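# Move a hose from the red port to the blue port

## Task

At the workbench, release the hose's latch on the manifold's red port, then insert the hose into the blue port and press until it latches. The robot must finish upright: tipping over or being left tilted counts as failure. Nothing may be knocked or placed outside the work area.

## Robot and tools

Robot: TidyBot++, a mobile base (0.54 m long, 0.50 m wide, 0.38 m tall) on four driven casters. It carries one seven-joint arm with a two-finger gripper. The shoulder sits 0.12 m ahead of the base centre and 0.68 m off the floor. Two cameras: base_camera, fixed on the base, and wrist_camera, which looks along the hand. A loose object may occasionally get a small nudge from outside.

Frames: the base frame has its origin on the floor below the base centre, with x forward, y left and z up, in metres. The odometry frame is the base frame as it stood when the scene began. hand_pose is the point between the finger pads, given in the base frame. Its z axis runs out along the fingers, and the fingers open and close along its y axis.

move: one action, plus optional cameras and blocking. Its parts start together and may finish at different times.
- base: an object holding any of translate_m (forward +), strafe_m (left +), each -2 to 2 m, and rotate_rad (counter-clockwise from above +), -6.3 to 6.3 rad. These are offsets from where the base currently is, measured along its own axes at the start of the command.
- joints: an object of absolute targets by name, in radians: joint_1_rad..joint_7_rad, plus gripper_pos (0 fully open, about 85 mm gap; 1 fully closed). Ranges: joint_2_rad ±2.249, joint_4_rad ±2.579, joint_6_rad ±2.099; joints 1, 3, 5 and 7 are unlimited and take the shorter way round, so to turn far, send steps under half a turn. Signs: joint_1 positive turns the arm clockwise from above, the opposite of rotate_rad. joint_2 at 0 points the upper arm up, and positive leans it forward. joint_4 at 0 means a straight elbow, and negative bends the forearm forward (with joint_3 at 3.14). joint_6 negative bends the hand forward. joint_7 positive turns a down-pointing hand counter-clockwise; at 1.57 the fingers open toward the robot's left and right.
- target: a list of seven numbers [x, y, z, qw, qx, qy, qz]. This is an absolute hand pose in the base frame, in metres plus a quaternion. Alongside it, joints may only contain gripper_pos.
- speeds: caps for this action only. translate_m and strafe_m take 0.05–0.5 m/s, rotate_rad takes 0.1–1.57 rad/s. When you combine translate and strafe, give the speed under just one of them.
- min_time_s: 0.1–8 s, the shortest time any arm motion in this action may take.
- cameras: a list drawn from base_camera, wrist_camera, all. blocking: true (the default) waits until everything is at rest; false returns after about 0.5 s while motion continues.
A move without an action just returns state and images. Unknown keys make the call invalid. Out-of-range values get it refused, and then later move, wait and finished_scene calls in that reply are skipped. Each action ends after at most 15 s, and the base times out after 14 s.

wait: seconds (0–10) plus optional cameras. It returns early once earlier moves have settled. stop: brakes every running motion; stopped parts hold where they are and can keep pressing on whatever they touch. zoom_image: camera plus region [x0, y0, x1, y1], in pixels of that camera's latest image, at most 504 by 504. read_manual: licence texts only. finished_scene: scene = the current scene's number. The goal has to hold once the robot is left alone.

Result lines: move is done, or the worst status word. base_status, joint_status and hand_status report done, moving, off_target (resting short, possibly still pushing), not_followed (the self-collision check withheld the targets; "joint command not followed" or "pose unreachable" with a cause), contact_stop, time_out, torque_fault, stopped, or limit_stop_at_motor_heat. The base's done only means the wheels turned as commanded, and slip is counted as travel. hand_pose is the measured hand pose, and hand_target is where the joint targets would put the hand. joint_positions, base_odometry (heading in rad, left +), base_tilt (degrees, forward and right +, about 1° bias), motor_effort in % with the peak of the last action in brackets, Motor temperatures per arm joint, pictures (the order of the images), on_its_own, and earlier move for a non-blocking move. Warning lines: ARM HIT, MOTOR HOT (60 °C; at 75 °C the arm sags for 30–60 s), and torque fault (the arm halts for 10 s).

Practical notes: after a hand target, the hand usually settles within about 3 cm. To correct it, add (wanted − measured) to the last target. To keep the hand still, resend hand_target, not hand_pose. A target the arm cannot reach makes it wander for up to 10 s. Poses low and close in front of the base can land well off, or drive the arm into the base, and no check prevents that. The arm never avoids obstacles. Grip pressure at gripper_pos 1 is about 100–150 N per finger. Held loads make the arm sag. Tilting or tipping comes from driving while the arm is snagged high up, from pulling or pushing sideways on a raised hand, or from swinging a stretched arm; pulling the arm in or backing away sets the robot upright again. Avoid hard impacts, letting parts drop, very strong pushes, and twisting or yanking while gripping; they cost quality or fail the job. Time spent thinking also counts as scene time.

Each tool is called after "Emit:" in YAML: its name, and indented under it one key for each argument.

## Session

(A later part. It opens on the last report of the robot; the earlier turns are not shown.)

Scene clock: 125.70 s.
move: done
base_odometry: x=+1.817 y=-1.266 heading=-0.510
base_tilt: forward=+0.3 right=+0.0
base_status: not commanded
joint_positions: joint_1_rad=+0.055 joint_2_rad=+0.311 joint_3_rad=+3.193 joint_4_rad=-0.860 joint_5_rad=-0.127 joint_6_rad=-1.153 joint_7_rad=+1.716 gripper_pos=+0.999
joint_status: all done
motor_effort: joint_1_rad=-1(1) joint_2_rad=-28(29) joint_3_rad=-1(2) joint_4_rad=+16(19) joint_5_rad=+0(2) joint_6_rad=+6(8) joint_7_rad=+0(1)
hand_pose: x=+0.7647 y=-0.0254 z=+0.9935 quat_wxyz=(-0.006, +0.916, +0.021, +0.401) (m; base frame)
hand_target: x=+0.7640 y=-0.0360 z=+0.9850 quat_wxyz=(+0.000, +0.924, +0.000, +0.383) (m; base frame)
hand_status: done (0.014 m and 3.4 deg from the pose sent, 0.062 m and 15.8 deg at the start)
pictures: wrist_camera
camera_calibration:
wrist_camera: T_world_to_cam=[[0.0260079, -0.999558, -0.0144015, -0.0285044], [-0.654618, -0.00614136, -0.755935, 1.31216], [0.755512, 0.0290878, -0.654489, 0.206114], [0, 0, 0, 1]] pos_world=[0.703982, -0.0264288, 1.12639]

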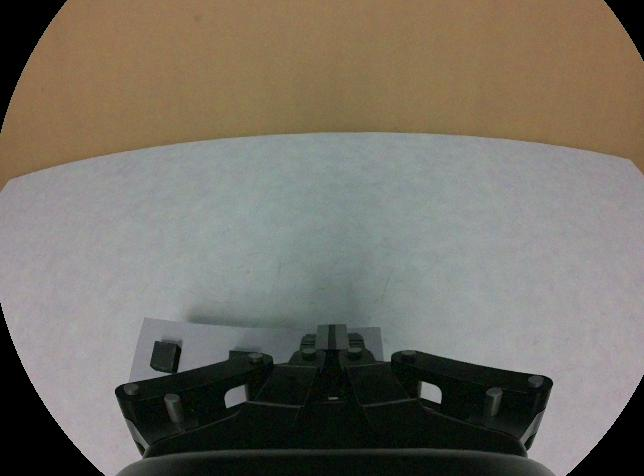

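Emit:
move:
  target: [0.768, -0.044, 0.935, 0, 0.9239, 0, 0.3827]
  min_time_s: 1
  cameras: ["wrist_camera"]

Emit:
zoom_image:
  camera: "wrist_camera"
  region: [130, 280, 410, 400]

Scene clock: 127.53 s.
move: done
base_odometry: x=+1.817 y=-1.266 heading=-0.510
base_tilt: forward=+0.3 right=-0.1
base_status: not commanded
joint_positions: joint_1_rad=+0.070 joint_2_rad=+0.292 joint_3_rad=+3.191 joint_4_rad=-0.986 joint_5_rad=-0.127 joint_6_rad=-1.043 joint_7_rad=+1.716 gripper_pos=+0.999
joint_status: not commanded
motor_effort: joint_1_rad=+0(1) joint_2_rad=-24(29) joint_3_rad=-1(2) joint_4_rad=+14(17) joint_5_rad=+0(1) joint_6_rad=+4(6) joint_7_rad=+0(0)
hand_pose: x=+0.7688 y=-0.0370 z=+0.9648 quat_wxyz=(-0.004, +0.915, +0.008, +0.402) (m; base frame)
hand_target: x=+0.7680 y=-0.0440 z=+0.9350 quat_wxyz=(+0.000, +0.924, +0.000, +0.383) (m; base frame)
hand_status: done (0.031 m and 2.6 deg from the pose sent, 0.061 m and 3.4 deg at the start)
pictures: wrist_camera
camera_calibration:
wrist_camera: T_world_to_cam=[[0.000455611, -0.99979, -0.0204822, -0.0150477], [-0.652259, 0.0152283, -0.757843, 1.29394], [0.757996, 0.013705, -0.652116, 0.179891], [0, 0, 0, 1]] pos_world=[0.707635, -0.0372144, 1.0976]

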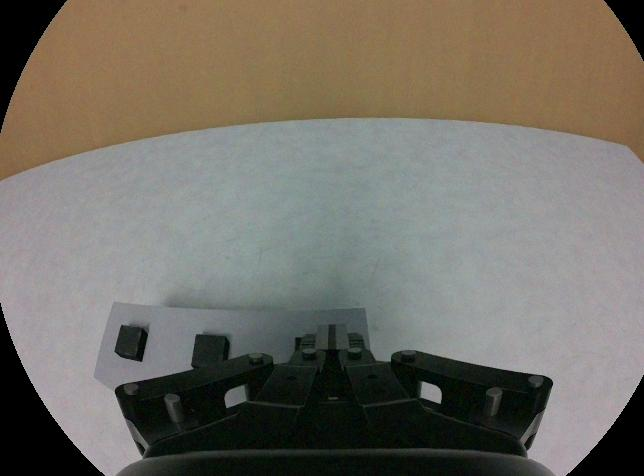

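Scaled by 1.800.

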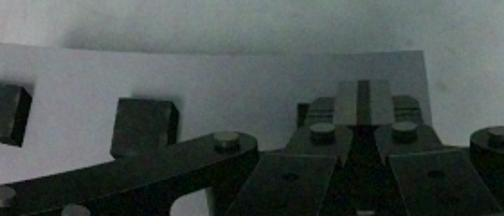

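Emit:
move:
  target: [0.769, -0.025, 0.985, 0, 0.9239, 0, 0.3827]

Emit:
move:
  target: [0.770, -0.027, 0.938, 0, 0.9239, 0, 0.3827]
  min_time_s: 1
  cameras: ["wrist_camera"]

Emit:
zoom_image:
  camera: "wrist_camera"
  region: [130, 280, 410, 400]

Scene clock: 129.47 s.
move: done
base_odometry: x=+1.817 y=-1.266 heading=-0.510
base_tilt: forward=+0.4 right=+0.0
base_status: not commanded
joint_positions: joint_1_rad=+0.059 joint_2_rad=+0.321 joint_3_rad=+3.191 joint_4_rad=-0.836 joint_5_rad=-0.127 joint_6_rad=-1.159 joint_7_rad=+1.704 gripper_pos=+0.999
joint_status: not commanded
motor_effort: joint_1_rad=-1(1) joint_2_rad=-29(30) joint_3_rad=-1(2) joint_4_rad=+17(18) joint_5_rad=-1(2) joint_6_rad=+6(6) joint_7_rad=+0(1)
hand_pose: x=+0.7687 y=-0.0263 z=+0.9975 quat_wxyz=(-0.008, +0.915, +0.016, +0.404) (m; base frame)
hand_target: x=+0.7690 y=-0.0250 z=+0.9850 quat_wxyz=(+0.000, +0.924, +0.000, +0.383) (m; base frame)
hand_status: done (0.013 m and 3.4 deg from the pose sent, 0.023 m and 2.6 deg at the start)
pictures: none

Scene clock: 130.77 s.
move: done
base_odometry: x=+1.817 y=-1.266 heading=-0.510
base_tilt: forward=+0.4 right=+0.0
base_status: not commanded
joint_positions: joint_1_rad=+0.059 joint_2_rad=+0.300 joint_3_rad=+3.191 joint_4_rad=-0.973 joint_5_rad=-0.127 joint_6_rad=-1.051 joint_7_rad=+1.704 gripper_pos=+0.999
joint_status: not commanded
motor_effort: joint_1_rad=+0(1) joint_2_rad=-25(29) joint_3_rad=-1(2) joint_4_rad=+14(17) joint_5_rad=+0(2) joint_6_rad=+4(7) joint_7_rad=+0(0)
hand_pose: x=+0.7711 y=-0.0295 z=+0.9649 quat_wxyz=(-0.008, +0.916, +0.009, +0.401) (m; base frame)
hand_target: x=+0.7700 y=-0.0270 z=+0.9380 quat_wxyz=(+0.000, +0.924, +0.000, +0.383) (m; base frame)
hand_status: done (0.027 m and 2.7 deg from the pose sent, 0.060 m and 3.4 deg at the start)
pictures: wrist_camera
camera_calibration:
wrist_camera: T_world_to_cam=[[0.0047444, -0.999572, -0.0288502, -0.00279511], [-0.654708, 0.0187025, -0.755651, 1.29527], [0.755867, 0.0224736, -0.654339, 0.182061], [0, 0, 0, 1]] pos_world=[0.710424, -0.0311103, 1.09782]

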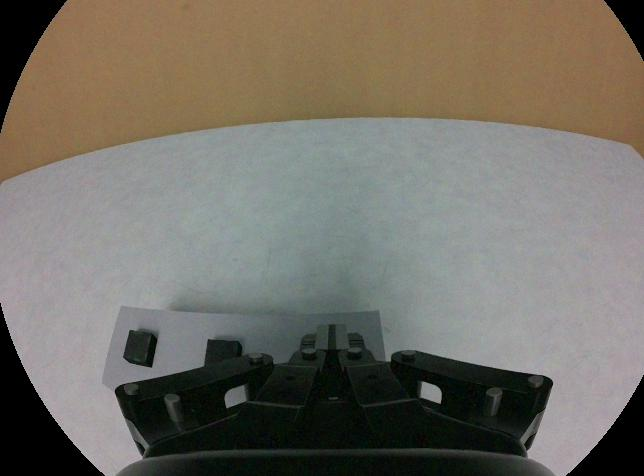

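Scaled by 1.800.

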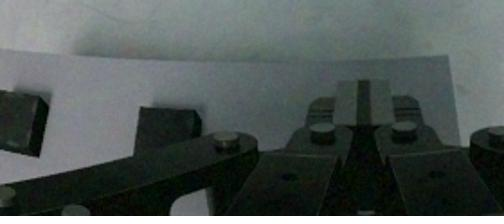

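Emit:
move:
  joints: {"joint_2_rad": 0.52, "joint_4_rad": -1.16, "joint_6_rad": -1.14}
  min_time_s: 1.5
  cameras: ["wrist_camera"]

Emit:
zoom_image:
  camera: "wrist_camera"
  region: [130, 280, 410, 400]

Scene clock: 133.07 s.
move: off_target
base_odometry: x=+1.817 y=-1.266 heading=-0.510
base_tilt: forward=+0.4 right=-0.1
base_status: not commanded
joint_positions: joint_1_rad=+0.059 joint_2_rad=+0.303 joint_3_rad=+3.191 joint_4_rad=-0.982 joint_5_rad=-0.127 joint_6_rad=-1.046 joint_7_rad=+1.704 gripper_pos=+0.999
joint_status: joint_2_rad off_target (ended at +0.303, target +0.520); joint_4_rad off_target (ended at -0.982, target -1.160); the others done
motor_effort: joint_1_rad=+0(1) joint_2_rad=+5(25) joint_3_rad=-1(1) joint_4_rad=-7(14) joint_5_rad=+2(3) joint_6_rad=-13(14) joint_7_rad=+0(0)
hand_pose: x=+0.7721 y=-0.0296 z=+0.9587 quat_wxyz=(-0.009, +0.918, +0.008, +0.397) (m; base frame)
hand_target: x=+0.7392 y=-0.0237 z=+0.7177 quat_wxyz=(-0.014, +0.987, -0.003, +0.162) (m; base frame)
hand_status: not commanded
pictures: wrist_camera
camera_calibration:
wrist_camera: T_world_to_cam=[[0.00399396, -0.999549, -0.0297661, -0.00163242], [-0.660735, 0.0197052, -0.75036, 1.29083], [0.750608, 0.0226644, -0.660358, 0.187157], [0, 0, 0, 1]] pos_world=[0.71242, -0.0313095, 1.09213]

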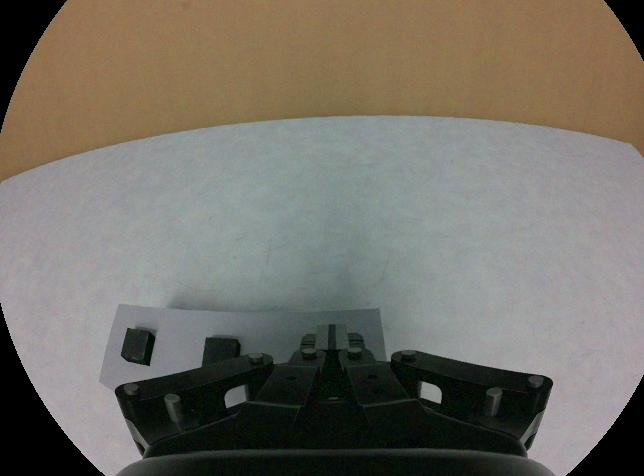

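Scaled by 1.800.

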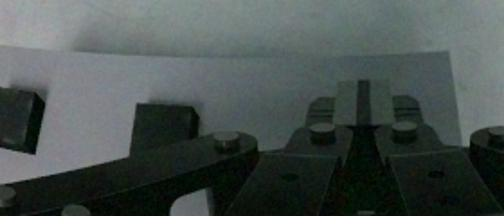

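Emit:
move:
  joints: {"joint_2_rad": 0.56, "joint_4_rad": -1.20, "joint_6_rad": -1.15}
  min_time_s: 0.7

Emit:
move:
  target: [0.765, -0.030, 0.99, 0, 0.9239, 0, 0.3827]
  min_time_s: 1

Emit:
move:
  target: [0.69, -0.022, 0.99, 0, 0.8660, 0, 0.5]
  joints: {"gripper_pos": 0.45}
  cameras: ["wrist_camera"]

Emit:
zoom_image:
  camera: "wrist_camera"
  region: [200, 250, 420, 400]

Scene clock: 135.17 s.
move: off_target
base_odometry: x=+1.817 y=-1.266 heading=-0.510
base_tilt: forward=+0.3 right=+0.0
base_status: not commanded
joint_positions: joint_1_rad=+0.059 joint_2_rad=+0.304 joint_3_rad=+3.191 joint_4_rad=-0.983 joint_5_rad=-0.127 joint_6_rad=-1.046 joint_7_rad=+1.704 gripper_pos=+0.999
joint_status: joint_2_rad off_target (ended at +0.304, target +0.560); joint_4_rad off_target (ended at -0.983, target -1.200); the others done
motor_effort: joint_1_rad=-1(1) joint_2_rad=+11(13) joint_3_rad=+0(1) joint_4_rad=-13(14) joint_5_rad=+2(3) joint_6_rad=-18(18) joint_7_rad=+0(0)
hand_pose: x=+0.7722 y=-0.0296 z=+0.9579 quat_wxyz=(-0.009, +0.918, +0.008, +0.397) (m; base frame)
hand_target: x=+0.7230 y=-0.0227 z=+0.6765 quat_wxyz=(-0.016, +0.993, -0.004, +0.117) (m; base frame)
hand_status: not commanded
pictures: none

Scene clock: 136.80 s.
move: done
base_odometry: x=+1.817 y=-1.266 heading=-0.510
base_tilt: forward=+0.3 right=-0.1
base_status: not commanded
joint_positions: joint_1_rad=+0.059 joint_2_rad=+0.341 joint_3_rad=+3.191 joint_4_rad=-0.832 joint_5_rad=-0.123 joint_6_rad=-1.196 joint_7_rad=+1.704 gripper_pos=+0.999
joint_status: not commanded
motor_effort: joint_1_rad=+0(3) joint_2_rad=-29(30) joint_3_rad=-1(3) joint_4_rad=+16(17) joint_5_rad=-1(3) joint_6_rad=+5(18) joint_7_rad=+0(0)
hand_pose: x=+0.7673 y=-0.0265 z=+0.9789 quat_wxyz=(-0.009, +0.925, +0.017, +0.380) (m; base frame)
hand_target: x=+0.7650 y=-0.0300 z=+0.9900 quat_wxyz=(+0.000, +0.924, +0.000, +0.383) (m; base frame)
hand_status: done (0.012 m and 2.2 deg from the pose sent, 0.033 m and 2.2 deg at the start)
pictures: none

Scene clock: 139.03 s.
move: done
base_odometry: x=+1.817 y=-1.266 heading=-0.510
base_tilt: forward=+0.4 right=+0.0
base_status: not commanded
joint_positions: joint_1_rad=+0.027 joint_2_rad=-0.012 joint_3_rad=+3.191 joint_4_rad=-1.415 joint_5_rad=-0.123 joint_6_rad=-0.702 joint_7_rad=+1.704 gripper_pos=+0.450
joint_status: all done
motor_effort: joint_1_rad=-1(1) joint_2_rad=-19(31) joint_3_rad=-1(2) joint_4_rad=+18(18) joint_5_rad=-1(2) joint_6_rad=+8(8) joint_7_rad=+0(0)
hand_pose: x=+0.6922 y=-0.0176 z=+0.9981 quat_wxyz=(-0.006, +0.867, +0.004, +0.498) (m; base frame)
hand_target: x=+0.6900 y=-0.0220 z=+0.9900 quat_wxyz=(+0.000, +0.866, +0.000, +0.500) (m; base frame)
hand_status: done (0.009 m and 0.9 deg from the pose sent, 0.078 m and 15.4 deg at the start)
pictures: wrist_camera
camera_calibration:
wrist_camera: T_world_to_cam=[[-0.000429591, -0.999538, -0.0303967, 0.0154509], [-0.476329, 0.0269313, -0.878854, 1.26815], [0.879267, 0.0141013, -0.476121, -0.00026874], [0, 0, 0, 1]] pos_world=[0.604301, -0.0187055, 1.11486]

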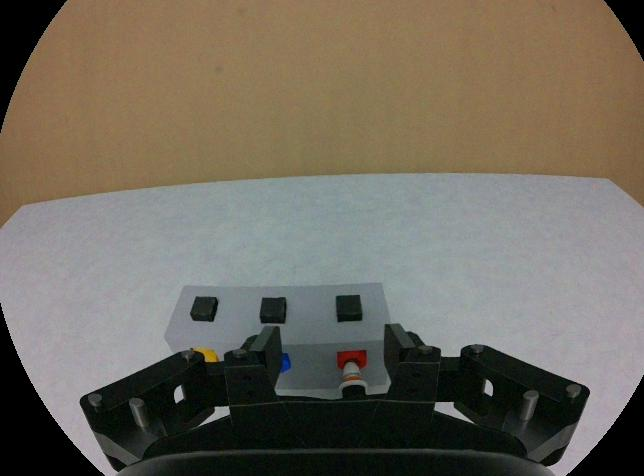

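Scaled by 2.291.

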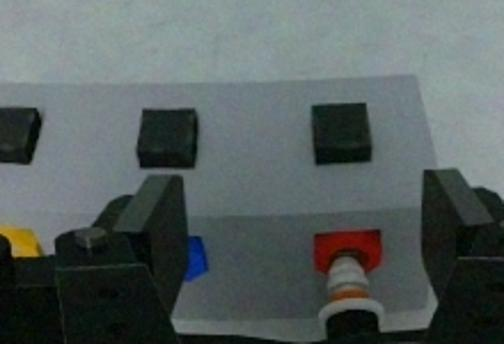

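Emit:
move:
  target: [0.692, -0.022, 0.896, 0, 0.8660, 0, 0.5]
  cameras: ["wrist_camera"]

Emit:
zoom_image:
  camera: "wrist_camera"
  region: [220, 210, 420, 390]

Scene clock: 141.50 s.
move: done
base_odometry: x=+1.817 y=-1.266 heading=-0.510
base_tilt: forward=+0.3 right=+0.0
base_status: not commanded
joint_positions: joint_1_rad=+0.027 joint_2_rad=-0.014 joint_3_rad=+3.191 joint_4_rad=-1.710 joint_5_rad=-0.123 joint_6_rad=-0.405 joint_7_rad=+1.715 gripper_pos=+0.450
joint_status: not commanded
motor_effort: joint_1_rad=-1(1) joint_2_rad=-19(21) joint_3_rad=-1(1) joint_4_rad=+17(19) joint_5_rad=-1(1) joint_6_rad=+7(8) joint_7_rad=+0(0)
hand_pose: x=+0.6938 y=-0.0273 z=+0.9069 quat_wxyz=(+0.005, +0.867, -0.007, +0.499) (m; base frame)
hand_target: x=+0.6920 y=-0.0220 z=+0.8960 quat_wxyz=(+0.000, +0.866, +0.000, +0.500) (m; base frame)
hand_status: done (0.012 m and 1.1 deg from the pose sent, 0.102 m and 0.9 deg at the start)
pictures: wrist_camera
camera_calibration:
wrist_camera: T_world_to_cam=[[-0.0311218, -0.999277, -0.021818, 0.0165898], [-0.473397, 0.0339616, -0.880194, 1.18839], [0.880299, -0.0170647, -0.474112, -0.0483582], [0, 0, 0, 1]] pos_world=[0.605664, -0.0246068, 1.02345]

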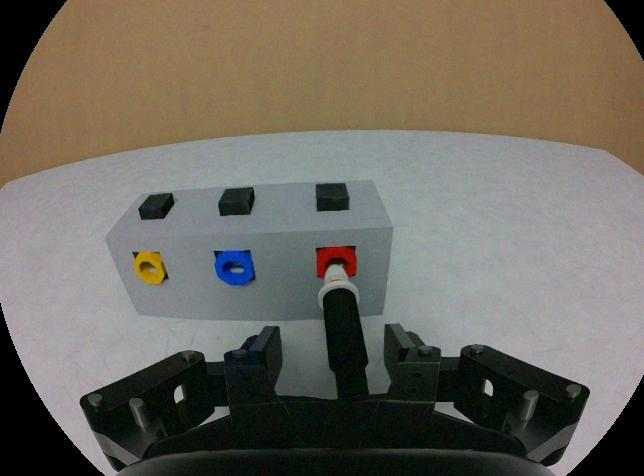

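Scaled by 2.520.

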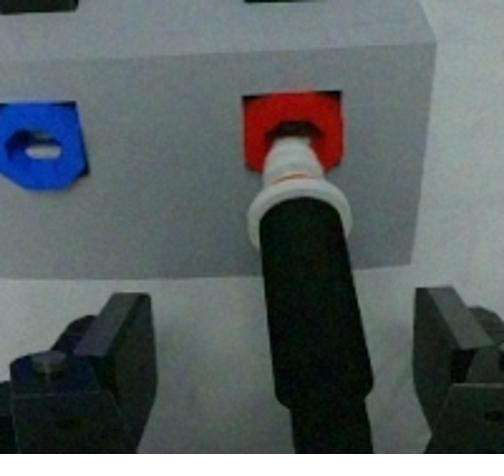

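Emit:
move:
  target: [0.692, -0.043, 0.896, 0, 0.8660, 0, 0.5]
  cameras: ["wrist_camera"]

Emit:
zoom_image:
  camera: "wrist_camera"
  region: [220, 210, 420, 390]

Scene clock: 143.63 s.
move: done
base_odometry: x=+1.817 y=-1.266 heading=-0.510
base_tilt: forward=+0.3 right=+0.0
base_status: not commanded
joint_positions: joint_1_rad=+0.035 joint_2_rad=-0.014 joint_3_rad=+3.222 joint_4_rad=-1.710 joint_5_rad=-0.276 joint_6_rad=-0.404 joint_7_rad=+1.901 gripper_pos=+0.450
joint_status: not commanded
motor_effort: joint_1_rad=-1(1) joint_2_rad=-19(19) joint_3_rad=-1(2) joint_4_rad=+18(19) joint_5_rad=-1(2) joint_6_rad=+7(8) joint_7_rad=+0(0)
hand_pose: x=+0.6954 y=-0.0322 z=+0.9109 quat_wxyz=(+0.001, +0.863, +0.009, +0.505) (m; base frame)
hand_target: x=+0.6920 y=-0.0430 z=+0.8960 quat_wxyz=(+0.000, +0.866, +0.000, +0.500) (m; base frame)
hand_status: done (0.019 m and 1.3 deg from the pose sent, 0.019 m and 1.1 deg at the start)
pictures: wrist_camera
camera_calibration:
wrist_camera: T_world_to_cam=[[0.00209437, -0.999919, -0.012557, -0.0197], [-0.4612, 0.0101759, -0.887238, 1.19], [0.887293, 0.0076495, -0.461142, -0.0638365], [0, 0, 0, 1]] pos_world=[0.60551, -0.0313194, 1.02612]

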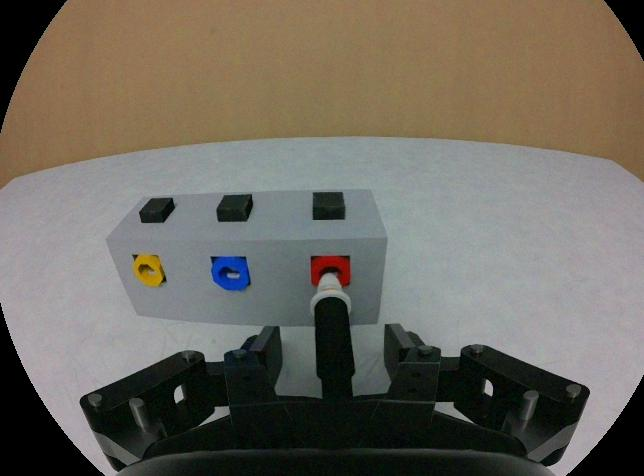

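Scaled by 2.520.

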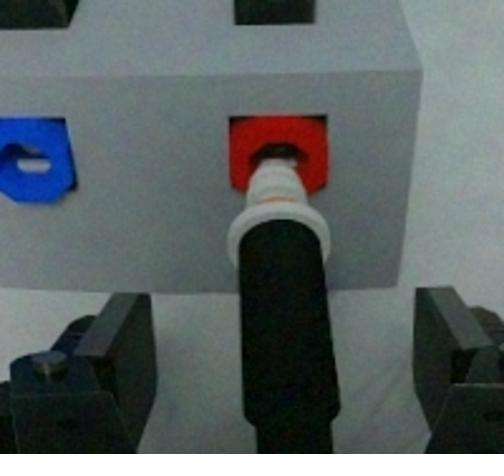

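Emit:
move:
  joints: {"gripper_pos": 1}
  cameras: ["wrist_camera"]

Emit:
zoom_image:
  camera: "wrist_camera"
  region: [220, 210, 420, 390]

Scene clock: 144.90 s.
move: off_target
base_odometry: x=+1.817 y=-1.266 heading=-0.510
base_tilt: forward=+0.4 right=-0.1
base_status: not commanded
joint_positions: joint_1_rad=+0.035 joint_2_rad=-0.014 joint_3_rad=+3.222 joint_4_rad=-1.710 joint_5_rad=-0.276 joint_6_rad=-0.404 joint_7_rad=+1.901 gripper_pos=+0.855
joint_status: gripper_pos off_target (ended at +0.855, target +1.000)
motor_effort: joint_1_rad=+0(1) joint_2_rad=-18(20) joint_3_rad=-1(1) joint_4_rad=+17(18) joint_5_rad=-1(2) joint_6_rad=+6(7) joint_7_rad=+0(0)
hand_pose: x=+0.6954 y=-0.0322 z=+0.9110 quat_wxyz=(+0.001, +0.863, +0.009, +0.505) (m; base frame)
hand_target: x=+0.6920 y=-0.0430 z=+0.8960 quat_wxyz=(+0.000, +0.866, +0.000, +0.500) (m; base frame)
hand_status: not commanded
pictures: wrist_camera
camera_calibration:
wrist_camera: T_world_to_cam=[[0.00209548, -0.999919, -0.0125565, -0.0197], [-0.461122, 0.0101756, -0.887278, 1.19008], [0.887334, 0.00764934, -0.461063, -0.0638956], [0, 0, 0, 1]] pos_world=[0.60551, -0.0313194, 1.02622]

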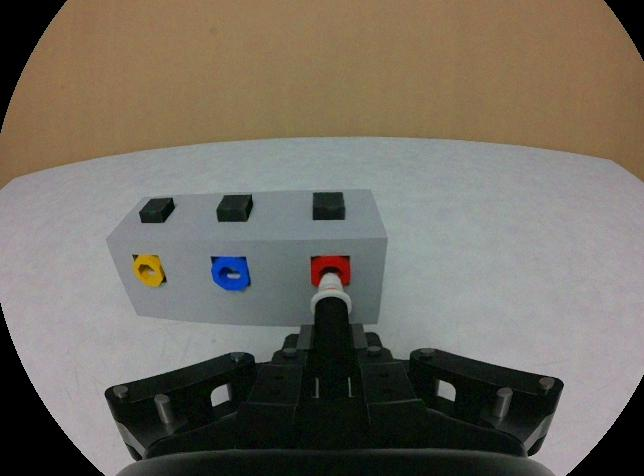

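Scaled by 2.520.

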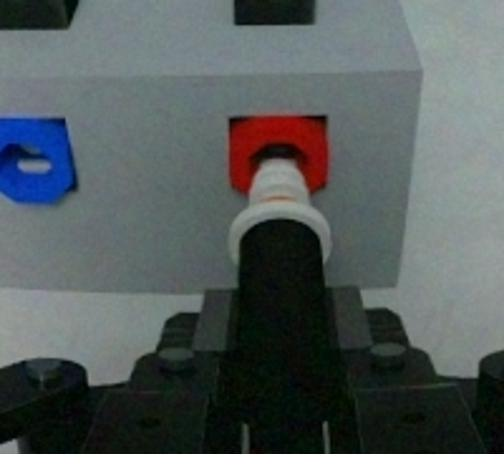

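Emit:
move:
  base: {"translate_m": -0.055}
  speeds: {"translate_m": 0.1}
  cameras: ["wrist_camera"]

Emit:
zoom_image:
  camera: "wrist_camera"
  region: [200, 210, 400, 390]

Scene clock: 146.90 s.
move: done
base_odometry: x=+1.769 y=-1.239 heading=-0.510
base_tilt: forward=+0.4 right=-0.1
base_status: done
joint_positions: joint_1_rad=+0.035 joint_2_rad=-0.015 joint_3_rad=+3.222 joint_4_rad=-1.711 joint_5_rad=-0.276 joint_6_rad=-0.404 joint_7_rad=+1.901 gripper_pos=+0.855
joint_status: not commanded
motor_effort: joint_1_rad=+0(1) joint_2_rad=-20(23) joint_3_rad=-1(2) joint_4_rad=+18(19) joint_5_rad=-1(2) joint_6_rad=+7(8) joint_7_rad=+0(0)
hand_pose: x=+0.6949 y=-0.0322 z=+0.9109 quat_wxyz=(+0.001, +0.863, +0.009, +0.505) (m; base frame)
hand_target: x=+0.6920 y=-0.0430 z=+0.8960 quat_wxyz=(+0.000, +0.866, +0.000, +0.500) (m; base frame)
hand_status: not commanded
pictures: wrist_camera
camera_calibration:
wrist_camera: T_world_to_cam=[[0.0021361, -0.999917, -0.0126917, -0.0195859], [-0.461201, 0.0102762, -0.887236, 1.18977], [0.887293, 0.00774862, -0.46114, -0.0633909], [0, 0, 0, 1]] pos_world=[0.60501, -0.0313193, 1.02613]

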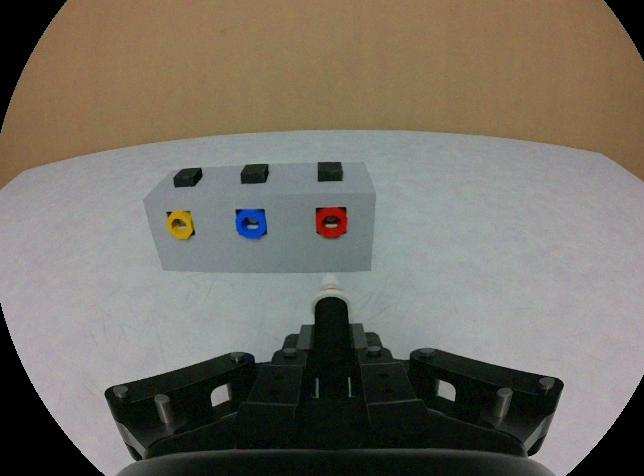

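Scaled by 2.520.

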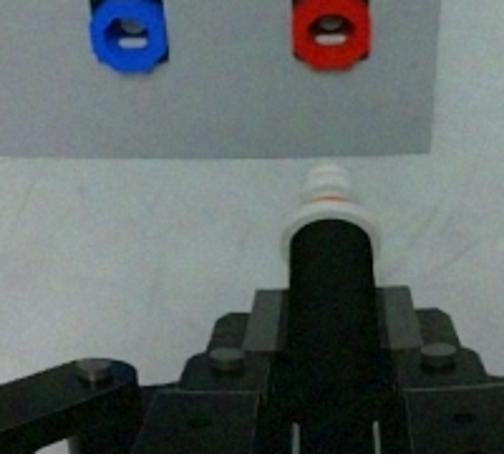

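Emit:
move:
  base: {"strafe_m": 0.054}
  speeds: {"strafe_m": 0.1}
  cameras: ["wrist_camera"]

Emit:
zoom_image:
  camera: "wrist_camera"
  region: [250, 200, 420, 350]

Scene clock: 149.67 s.
move: done
base_odometry: x=+1.795 y=-1.192 heading=-0.510
base_tilt: forward=+0.4 right=+0.0
base_status: done
joint_positions: joint_1_rad=+0.035 joint_2_rad=-0.015 joint_3_rad=+3.227 joint_4_rad=-1.711 joint_5_rad=-0.276 joint_6_rad=-0.404 joint_7_rad=+1.901 gripper_pos=+0.855
joint_status: not commanded
motor_effort: joint_1_rad=+0(2) joint_2_rad=-20(20) joint_3_rad=-1(3) joint_4_rad=+18(19) joint_5_rad=+0(2) joint_6_rad=+7(8) joint_7_rad=+0(0)
hand_pose: x=+0.6948 y=-0.0349 z=+0.9109 quat_wxyz=(+0.002, +0.863, +0.007, +0.505) (m; base frame)
hand_target: x=+0.6920 y=-0.0430 z=+0.8960 quat_wxyz=(+0.000, +0.866, +0.000, +0.500) (m; base frame)
hand_status: not commanded
pictures: wrist_camera
camera_calibration:
wrist_camera: T_world_to_cam=[[-0.00256452, -0.999915, -0.0128013, -0.0189285], [-0.461177, 0.0125413, -0.887219, 1.18979], [0.887304, 0.00362838, -0.46117, -0.0634072], [0, 0, 0, 1]] pos_world=[0.604919, -0.0336184, 1.02613]

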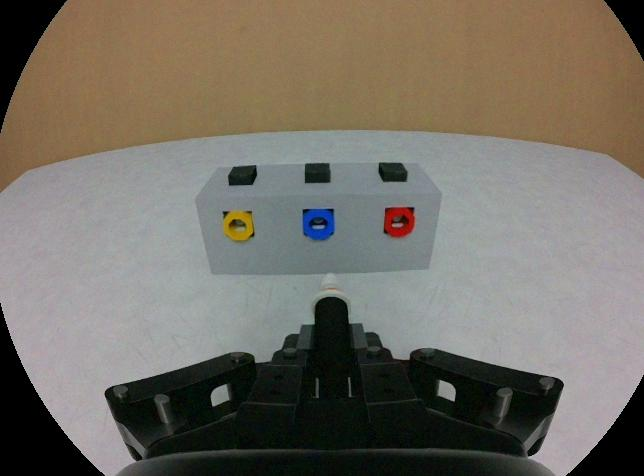

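Scaled by 2.965.

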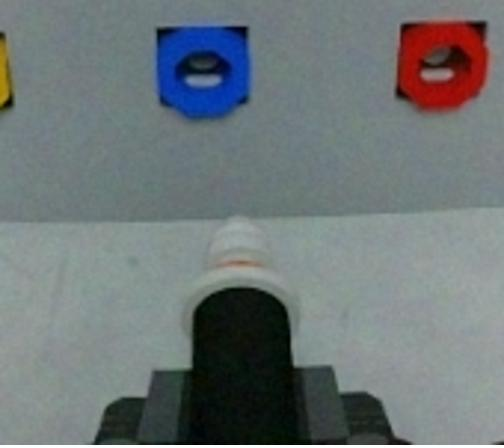

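Emit:
move:
  base: {"strafe_m": 0.010}
  speeds: {"strafe_m": 0.1}
  cameras: ["wrist_camera"]

Emit:
zoom_image:
  camera: "wrist_camera"
  region: [250, 200, 420, 350]

Scene clock: 151.03 s.
move: done
base_odometry: x=+1.800 y=-1.183 heading=-0.510
base_tilt: forward=+0.3 right=+0.0
base_status: done
joint_positions: joint_1_rad=+0.036 joint_2_rad=-0.015 joint_3_rad=+3.229 joint_4_rad=-1.711 joint_5_rad=-0.276 joint_6_rad=-0.404 joint_7_rad=+1.901 gripper_pos=+0.855
joint_status: not commanded
motor_effort: joint_1_rad=+0(2) joint_2_rad=-19(20) joint_3_rad=-1(3) joint_4_rad=+18(19) joint_5_rad=-2(2) joint_6_rad=+7(8) joint_7_rad=+0(0)
hand_pose: x=+0.6947 y=-0.0368 z=+0.9109 quat_wxyz=(+0.003, +0.863, +0.006, +0.505) (m; base frame)
hand_target: x=+0.6920 y=-0.0430 z=+0.8960 quat_wxyz=(+0.000, +0.866, +0.000, +0.500) (m; base frame)
hand_status: not commanded
pictures: wrist_camera
camera_calibration:
wrist_camera: T_world_to_cam=[[-0.00596386, -0.9999, -0.0128077, -0.0185648], [-0.461119, 0.0141148, -0.887226, 1.1898], [0.887318, 0.000614598, -0.461157, -0.0634464], [0, 0, 0, 1]] pos_world=[0.604826, -0.0353178, 1.02613]

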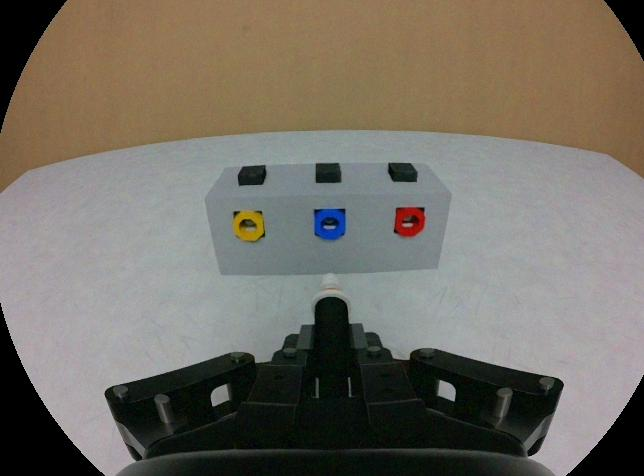

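Scaled by 2.965.

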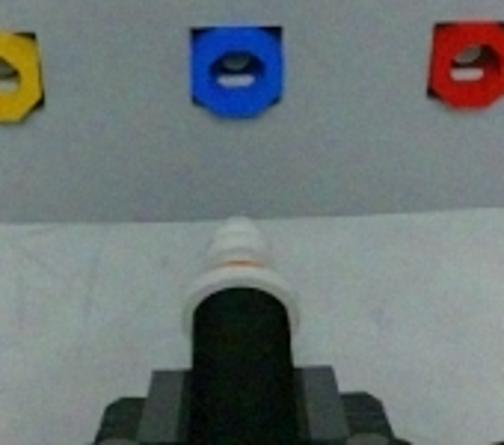

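Emit:
move:
  base: {"translate_m": 0.045, "strafe_m": 0.001}
  speeds: {"translate_m": 0.08}
  cameras: ["wrist_camera"]

Emit:
zoom_image:
  camera: "wrist_camera"
  region: [250, 220, 420, 370]

Scene clock: 154.33 s.
move: done
base_odometry: x=+1.840 y=-1.204 heading=-0.510
base_tilt: forward=+0.4 right=-0.1
base_status: done
joint_positions: joint_1_rad=+0.036 joint_2_rad=-0.015 joint_3_rad=+3.229 joint_4_rad=-1.712 joint_5_rad=-0.276 joint_6_rad=-0.404 joint_7_rad=+1.901 gripper_pos=+0.855
joint_status: not commanded
motor_effort: joint_1_rad=+0(1) joint_2_rad=-19(22) joint_3_rad=-1(2) joint_4_rad=+17(19) joint_5_rad=-2(2) joint_6_rad=+7(8) joint_7_rad=+0(0)
hand_pose: x=+0.6947 y=-0.0368 z=+0.9106 quat_wxyz=(+0.003, +0.863, +0.006, +0.505) (m; base frame)
hand_target: x=+0.6920 y=-0.0430 z=+0.8960 quat_wxyz=(+0.000, +0.866, +0.000, +0.500) (m; base frame)
hand_status: not commanded
pictures: wrist_camera
camera_calibration:
wrist_camera: T_world_to_cam=[[-0.00596962, -0.9999, -0.0128054, -0.018567], [-0.461516, 0.0141151, -0.88702, 1.18961], [0.887112, 0.000614712, -0.461554, -0.0631415], [0, 0, 0, 1]] pos_world=[0.604926, -0.0353178, 1.02583]

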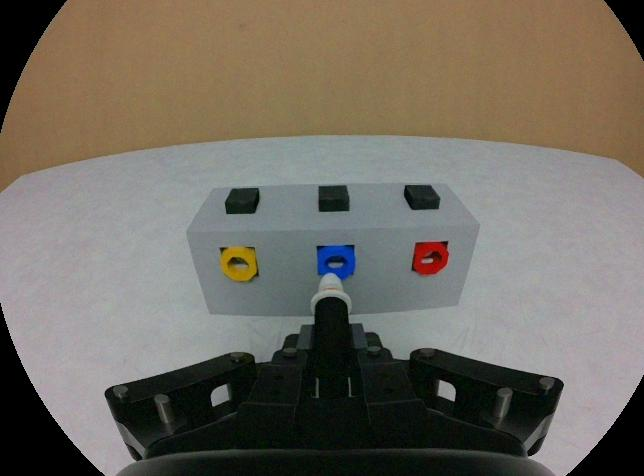

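Scaled by 2.965.

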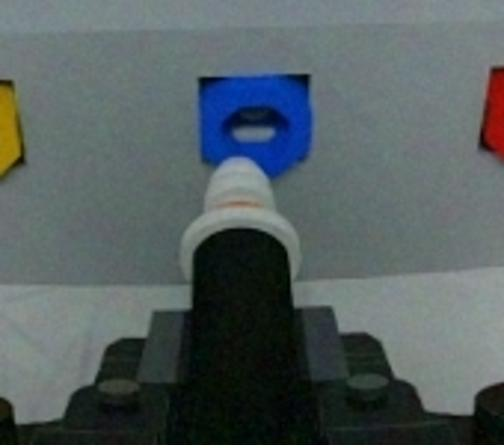

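Emit:
move:
  base: {"strafe_m": -0.0035}
  speeds: {"strafe_m": 0.05}
  cameras: ["wrist_camera"]

Emit:
zoom_image:
  camera: "wrist_camera"
  region: [250, 220, 420, 370]

Scene clock: 156.40 s.
move: done
base_odometry: x=+1.839 y=-1.208 heading=-0.510
base_tilt: forward=+0.3 right=-0.1
base_status: done
joint_positions: joint_1_rad=+0.036 joint_2_rad=-0.015 joint_3_rad=+3.230 joint_4_rad=-1.712 joint_5_rad=-0.276 joint_6_rad=-0.404 joint_7_rad=+1.901 gripper_pos=+0.855
joint_status: not commanded
motor_effort: joint_1_rad=+0(2) joint_2_rad=-19(20) joint_3_rad=-1(3) joint_4_rad=+18(19) joint_5_rad=-1(2) joint_6_rad=+7(8) joint_7_rad=+0(0)
hand_pose: x=+0.6947 y=-0.0376 z=+0.9106 quat_wxyz=(+0.003, +0.863, +0.005, +0.505) (m; base frame)
hand_target: x=+0.6920 y=-0.0430 z=+0.8960 quat_wxyz=(+0.000, +0.866, +0.000, +0.500) (m; base frame)
hand_status: not commanded
pictures: wrist_camera
camera_calibration:
wrist_camera: T_world_to_cam=[[-0.00735737, -0.99989, -0.0128603, -0.0182712], [-0.461489, 0.0148043, -0.887023, 1.18958], [0.887116, -0.000591272, -0.461547, -0.0631075], [0, 0, 0, 1]] pos_world=[0.604828, -0.0359175, 1.02583]

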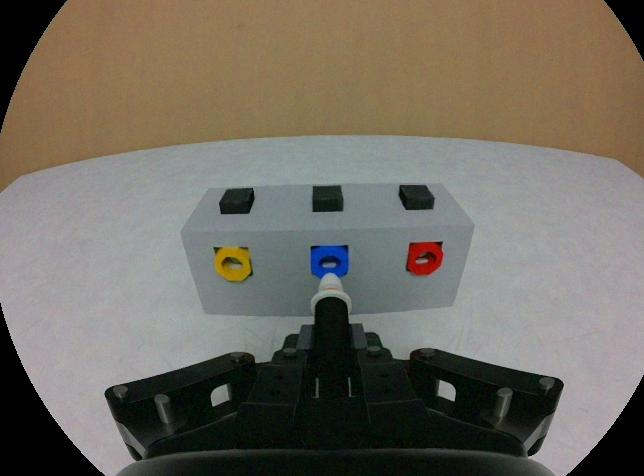

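Scaled by 2.965.

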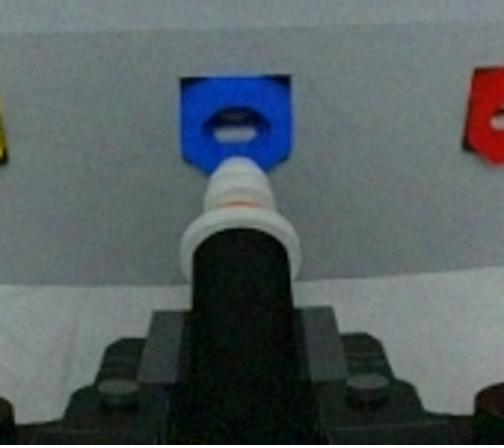

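Emit:
move:
  base: {"translate_m": 0.018}
  speeds: {"translate_m": 0.05}
  cameras: ["wrist_camera"]

Emit:
zoom_image:
  camera: "wrist_camera"
  region: [250, 220, 420, 370]

Scene clock: 157.70 s.
move: done
base_odometry: x=+1.855 y=-1.216 heading=-0.510
base_tilt: forward=+0.4 right=+0.0
base_status: done
joint_positions: joint_1_rad=+0.036 joint_2_rad=-0.020 joint_3_rad=+3.230 joint_4_rad=-1.713 joint_5_rad=-0.276 joint_6_rad=-0.402 joint_7_rad=+1.901 gripper_pos=+0.855
joint_status: not commanded
motor_effort: joint_1_rad=+0(2) joint_2_rad=-18(20) joint_3_rad=+0(2) joint_4_rad=+18(20) joint_5_rad=-1(2) joint_6_rad=+6(11) joint_7_rad=+0(0)
hand_pose: x=+0.6936 y=-0.0373 z=+0.9132 quat_wxyz=(+0.004, +0.862, +0.005, +0.507) (m; base frame)
hand_target: x=+0.6920 y=-0.0430 z=+0.8960 quat_wxyz=(+0.000, +0.866, +0.000, +0.500) (m; base frame)
hand_status: not commanded
pictures: wrist_camera
camera_calibration:
wrist_camera: T_world_to_cam=[[-0.00714867, -0.999895, -0.0126341, -0.0183155], [-0.456686, 0.0145044, -0.88951, 1.19031], [0.889599, -0.000588999, -0.456742, -0.067071], [0, 0, 0, 1]] pos_world=[0.603132, -0.0356177, 1.02792]

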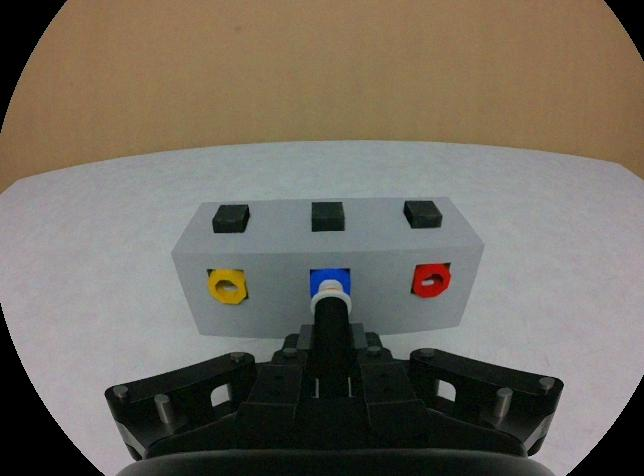

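Scaled by 2.965.

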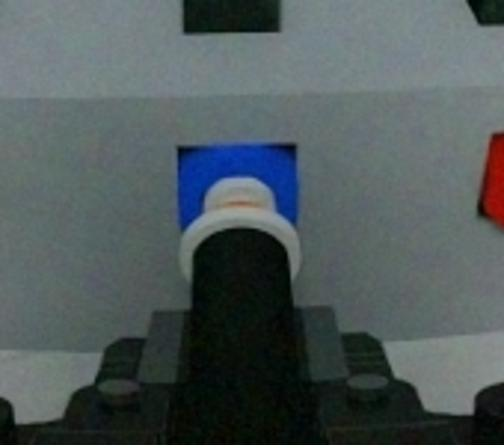

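Emit:
move:
  base: {"translate_m": 0.025}
  speeds: {"translate_m": 0.05}
  cameras: ["wrist_camera"]

Emit:
zoom_image:
  camera: "wrist_camera"
  region: [250, 220, 420, 370]

Scene clock: 159.03 s.
move: done
base_odometry: x=+1.876 y=-1.229 heading=-0.510
base_tilt: forward=+0.3 right=-0.1
base_status: done
joint_positions: joint_1_rad=+0.038 joint_2_rad=-0.059 joint_3_rad=+3.231 joint_4_rad=-1.745 joint_5_rad=-0.276 joint_6_rad=-0.414 joint_7_rad=+1.901 gripper_pos=+0.855
joint_status: not commanded
motor_effort: joint_1_rad=+0(3) joint_2_rad=-11(18) joint_3_rad=-1(3) joint_4_rad=+23(26) joint_5_rad=-2(3) joint_6_rad=+14(19) joint_7_rad=+0(0)
hand_pose: x=+0.6767 y=-0.0367 z=+0.9132 quat_wxyz=(+0.001, +0.863, +0.004, +0.505) (m; base frame)
hand_target: x=+0.6920 y=-0.0430 z=+0.8960 quat_wxyz=(+0.000, +0.866, +0.000, +0.500) (m; base frame)
hand_status: not commanded
pictures: wrist_camera
camera_calibration:
wrist_camera: T_world_to_cam=[[-0.00678585, -0.99983, -0.0171267, -0.0140131], [-0.461147, 0.0183261, -0.887135, 1.18358], [0.887298, 0.00187798, -0.461193, -0.0462287], [0, 0, 0, 1]] pos_world=[0.586728, -0.0356143, 1.02843]

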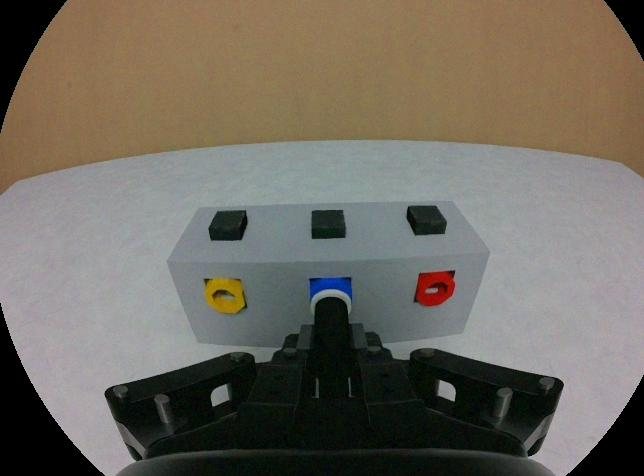

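Scaled by 2.965.

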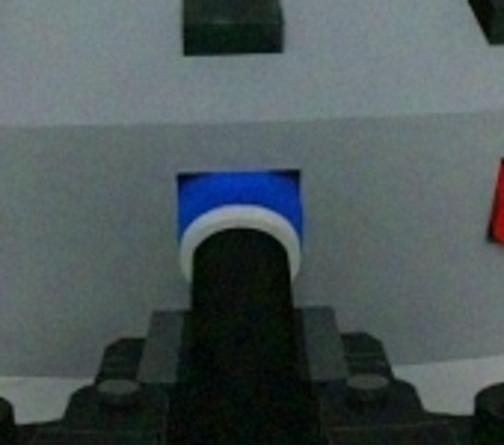

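Emit:
move:
  base: {"translate_m": 0.03}
  speeds: {"translate_m": 0.06}
  cameras: ["wrist_camera"]

Emit:
zoom_image:
  camera: "wrist_camera"
  region: [250, 220, 420, 370]

Scene clock: 160.80 s.
move: done
base_odometry: x=+1.902 y=-1.243 heading=-0.510
base_tilt: forward=+0.3 right=+0.0
base_status: done
joint_positions: joint_1_rad=+0.044 joint_2_rad=-0.112 joint_3_rad=+3.234 joint_4_rad=-1.777 joint_5_rad=-0.276 joint_6_rad=-0.456 joint_7_rad=+1.901 gripper_pos=+0.855
joint_status: not commanded
motor_effort: joint_1_rad=-3(4) joint_2_rad=+0(11) joint_3_rad=-2(4) joint_4_rad=+29(32) joint_5_rad=-4(5) joint_6_rad=+25(28) joint_7_rad=+0(1)
hand_pose: x=+0.6520 y=-0.0364 z=+0.9132 quat_wxyz=(-0.003, +0.868, +0.003, +0.497) (m; base frame)
hand_target: x=+0.6920 y=-0.0430 z=+0.8960 quat_wxyz=(+0.000, +0.866, +0.000, +0.500) (m; base frame)
hand_status: not commanded
pictures: wrist_camera
camera_calibration:
wrist_camera: T_world_to_cam=[[-0.00486998, -0.999656, -0.0257781, -0.00719755], [-0.477043, 0.0249785, -0.878525, 1.1749], [0.878867, 0.00801887, -0.477, -0.00428381], [0, 0, 0, 1]] pos_world=[0.56421, -0.0365081, 1.02995]

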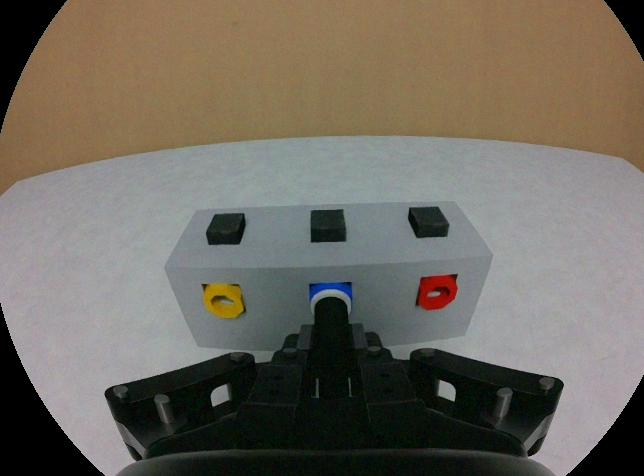

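Scaled by 2.965.

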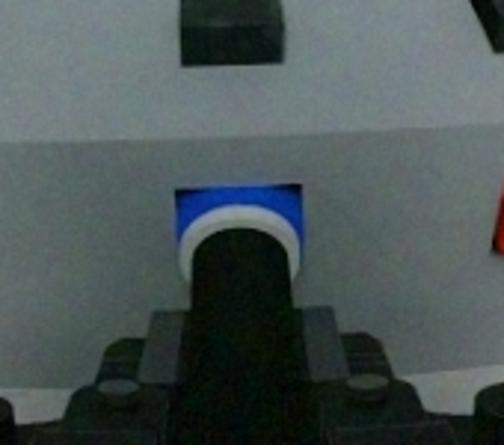

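Emit:
move:
  base: {"translate_m": -0.06}
  speeds: {"translate_m": 0.08}
  cameras: ["wrist_camera"]

Emit:
zoom_image:
  camera: "wrist_camera"
  region: [250, 220, 420, 370]

Scene clock: 162.73 s.
move: done
base_odometry: x=+1.850 y=-1.214 heading=-0.510
base_tilt: forward=+0.4 right=+0.0
base_status: done
joint_positions: joint_1_rad=+0.024 joint_2_rad=+0.008 joint_3_rad=+3.234 joint_4_rad=-1.716 joint_5_rad=-0.284 joint_6_rad=-0.338 joint_7_rad=+1.901 gripper_pos=+0.855
joint_status: not commanded
motor_effort: joint_1_rad=+5(5) joint_2_rad=-24(27) joint_3_rad=+4(5) joint_4_rad=+11(27) joint_5_rad=+1(4) joint_6_rad=+0(24) joint_7_rad=+0(1)
hand_pose: x=+0.7090 y=-0.0383 z=+0.9121 quat_wxyz=(+0.007, +0.854, +0.001, +0.520) (m; base frame)
hand_target: x=+0.6920 y=-0.0430 z=+0.8960 quat_wxyz=(+0.000, +0.866, +0.000, +0.500) (m; base frame)
hand_status: not commanded
pictures: wrist_camera
camera_calibration:
wrist_camera: T_world_to_cam=[[-0.017322, -0.999779, -0.0119402, -0.0125279], [-0.428911, 0.0182176, -0.903163, 1.18931], [0.903181, -0.0105233, -0.429132, -0.11646], [0, 0, 0, 1]] pos_world=[0.615077, -0.035417, 1.02402]

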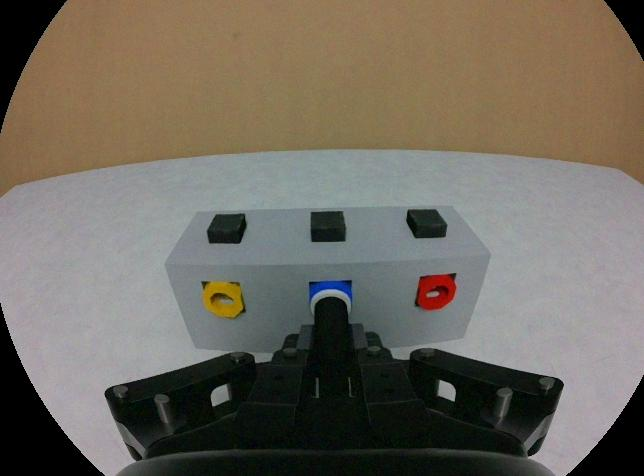

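Scaled by 2.965.

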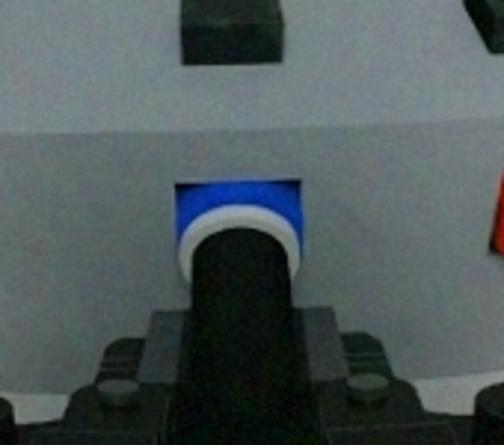

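Emit:
move:
  base: {"translate_m": 0.016}
  speeds: {"translate_m": 0.1}

Emit:
move:
  joints: {"gripper_pos": 0.4}

Emit:
move:
  target: [0.65, -0.030, 1.01, 0, 0.8660, 0, 0.5]
  cameras: ["wrist_camera"]

Emit:
zoom_image:
  camera: "wrist_camera"
  region: [200, 200, 450, 400]

Scene clock: 164.43 s.
move: done
base_odometry: x=+1.864 y=-1.222 heading=-0.510
base_tilt: forward=+0.4 right=+0.0
base_status: done
joint_positions: joint_1_rad=+0.030 joint_2_rad=-0.024 joint_3_rad=+3.234 joint_4_rad=-1.730 joint_5_rad=-0.284 joint_6_rad=-0.375 joint_7_rad=+1.901 gripper_pos=+0.855
joint_status: not commanded
motor_effort: joint_1_rad=+1(4) joint_2_rad=-18(25) joint_3_rad=+0(4) joint_4_rad=+17(20) joint_5_rad=+0(2) joint_6_rad=+6(10) joint_7_rad=+0(0)
hand_pose: x=+0.6936 y=-0.0375 z=+0.9125 quat_wxyz=(+0.003, +0.859, +0.001, +0.513) (m; base frame)
hand_target: x=+0.6920 y=-0.0430 z=+0.8960 quat_wxyz=(+0.000, +0.866, +0.000, +0.500) (m; base frame)
hand_status: not commanded
pictures: none

Scene clock: 165.30 s.
move: done
base_odometry: x=+1.864 y=-1.222 heading=-0.510
base_tilt: forward=+0.4 right=+0.0
base_status: not commanded
joint_positions: joint_1_rad=+0.030 joint_2_rad=-0.023 joint_3_rad=+3.234 joint_4_rad=-1.730 joint_5_rad=-0.284 joint_6_rad=-0.375 joint_7_rad=+1.901 gripper_pos=+0.400
joint_status: all done
motor_effort: joint_1_rad=-1(1) joint_2_rad=-19(22) joint_3_rad=-1(1) joint_4_rad=+18(19) joint_5_rad=-1(2) joint_6_rad=+7(7) joint_7_rad=+0(0)
hand_pose: x=+0.6938 y=-0.0375 z=+0.9121 quat_wxyz=(+0.003, +0.859, +0.001, +0.512) (m; base frame)
hand_target: x=+0.6920 y=-0.0430 z=+0.8960 quat_wxyz=(+0.000, +0.866, +0.000, +0.500) (m; base frame)
hand_status: not commanded
pictures: none

Scene clock: 166.97 s.
move: done
base_odometry: x=+1.864 y=-1.222 heading=-0.510
base_tilt: forward=+0.4 right=+0.0
base_status: not commanded
joint_positions: joint_1_rad=+0.007 joint_2_rad=-0.110 joint_3_rad=+3.234 joint_4_rad=-1.498 joint_5_rad=-0.188 joint_6_rad=-0.690 joint_7_rad=+1.784 gripper_pos=+0.400
joint_status: not commanded
motor_effort: joint_1_rad=+0(1) joint_2_rad=-16(21) joint_3_rad=-1(2) joint_4_rad=+18(20) joint_5_rad=-2(2) joint_6_rad=+7(8) joint_7_rad=+0(0)
hand_pose: x=+0.6555 y=-0.0180 z=+1.0098 quat_wxyz=(-0.013, +0.858, +0.014, +0.513) (m; base frame)
hand_target: x=+0.6500 y=-0.0300 z=+1.0100 quat_wxyz=(+0.000, +0.866, +0.000, +0.500) (m; base frame)
hand_status: done (0.013 m and 2.8 deg from the pose sent, 0.107 m and 1.7 deg at the start)
pictures: wrist_camera
camera_calibration:
wrist_camera: T_world_to_cam=[[0.025925, -0.999157, -0.0318168, -0.000360441], [-0.445803, 0.0169319, -0.894971, 1.25698], [0.894755, 0.0373861, -0.444989, -0.00357685], [0, 0, 0, 1]] pos_world=[0.563577, -0.0215095, 1.12336]

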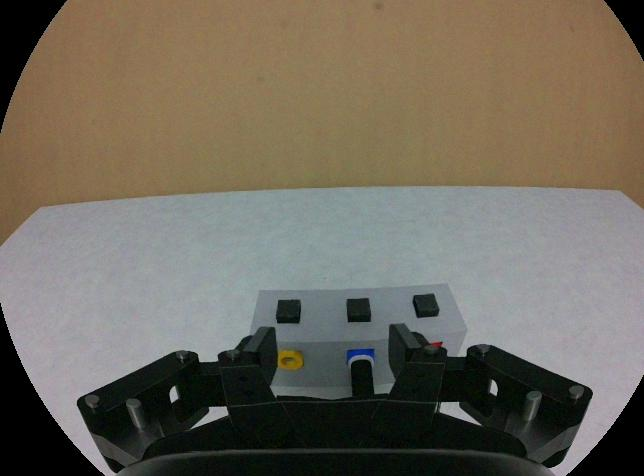

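Scaled by 2.016.

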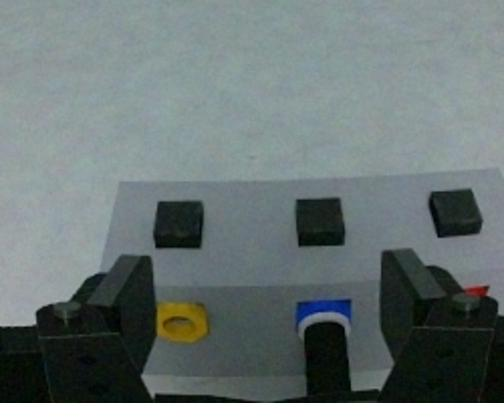

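Emit:
finished_scene:
  scene: 1

The scene is finished: the task was done.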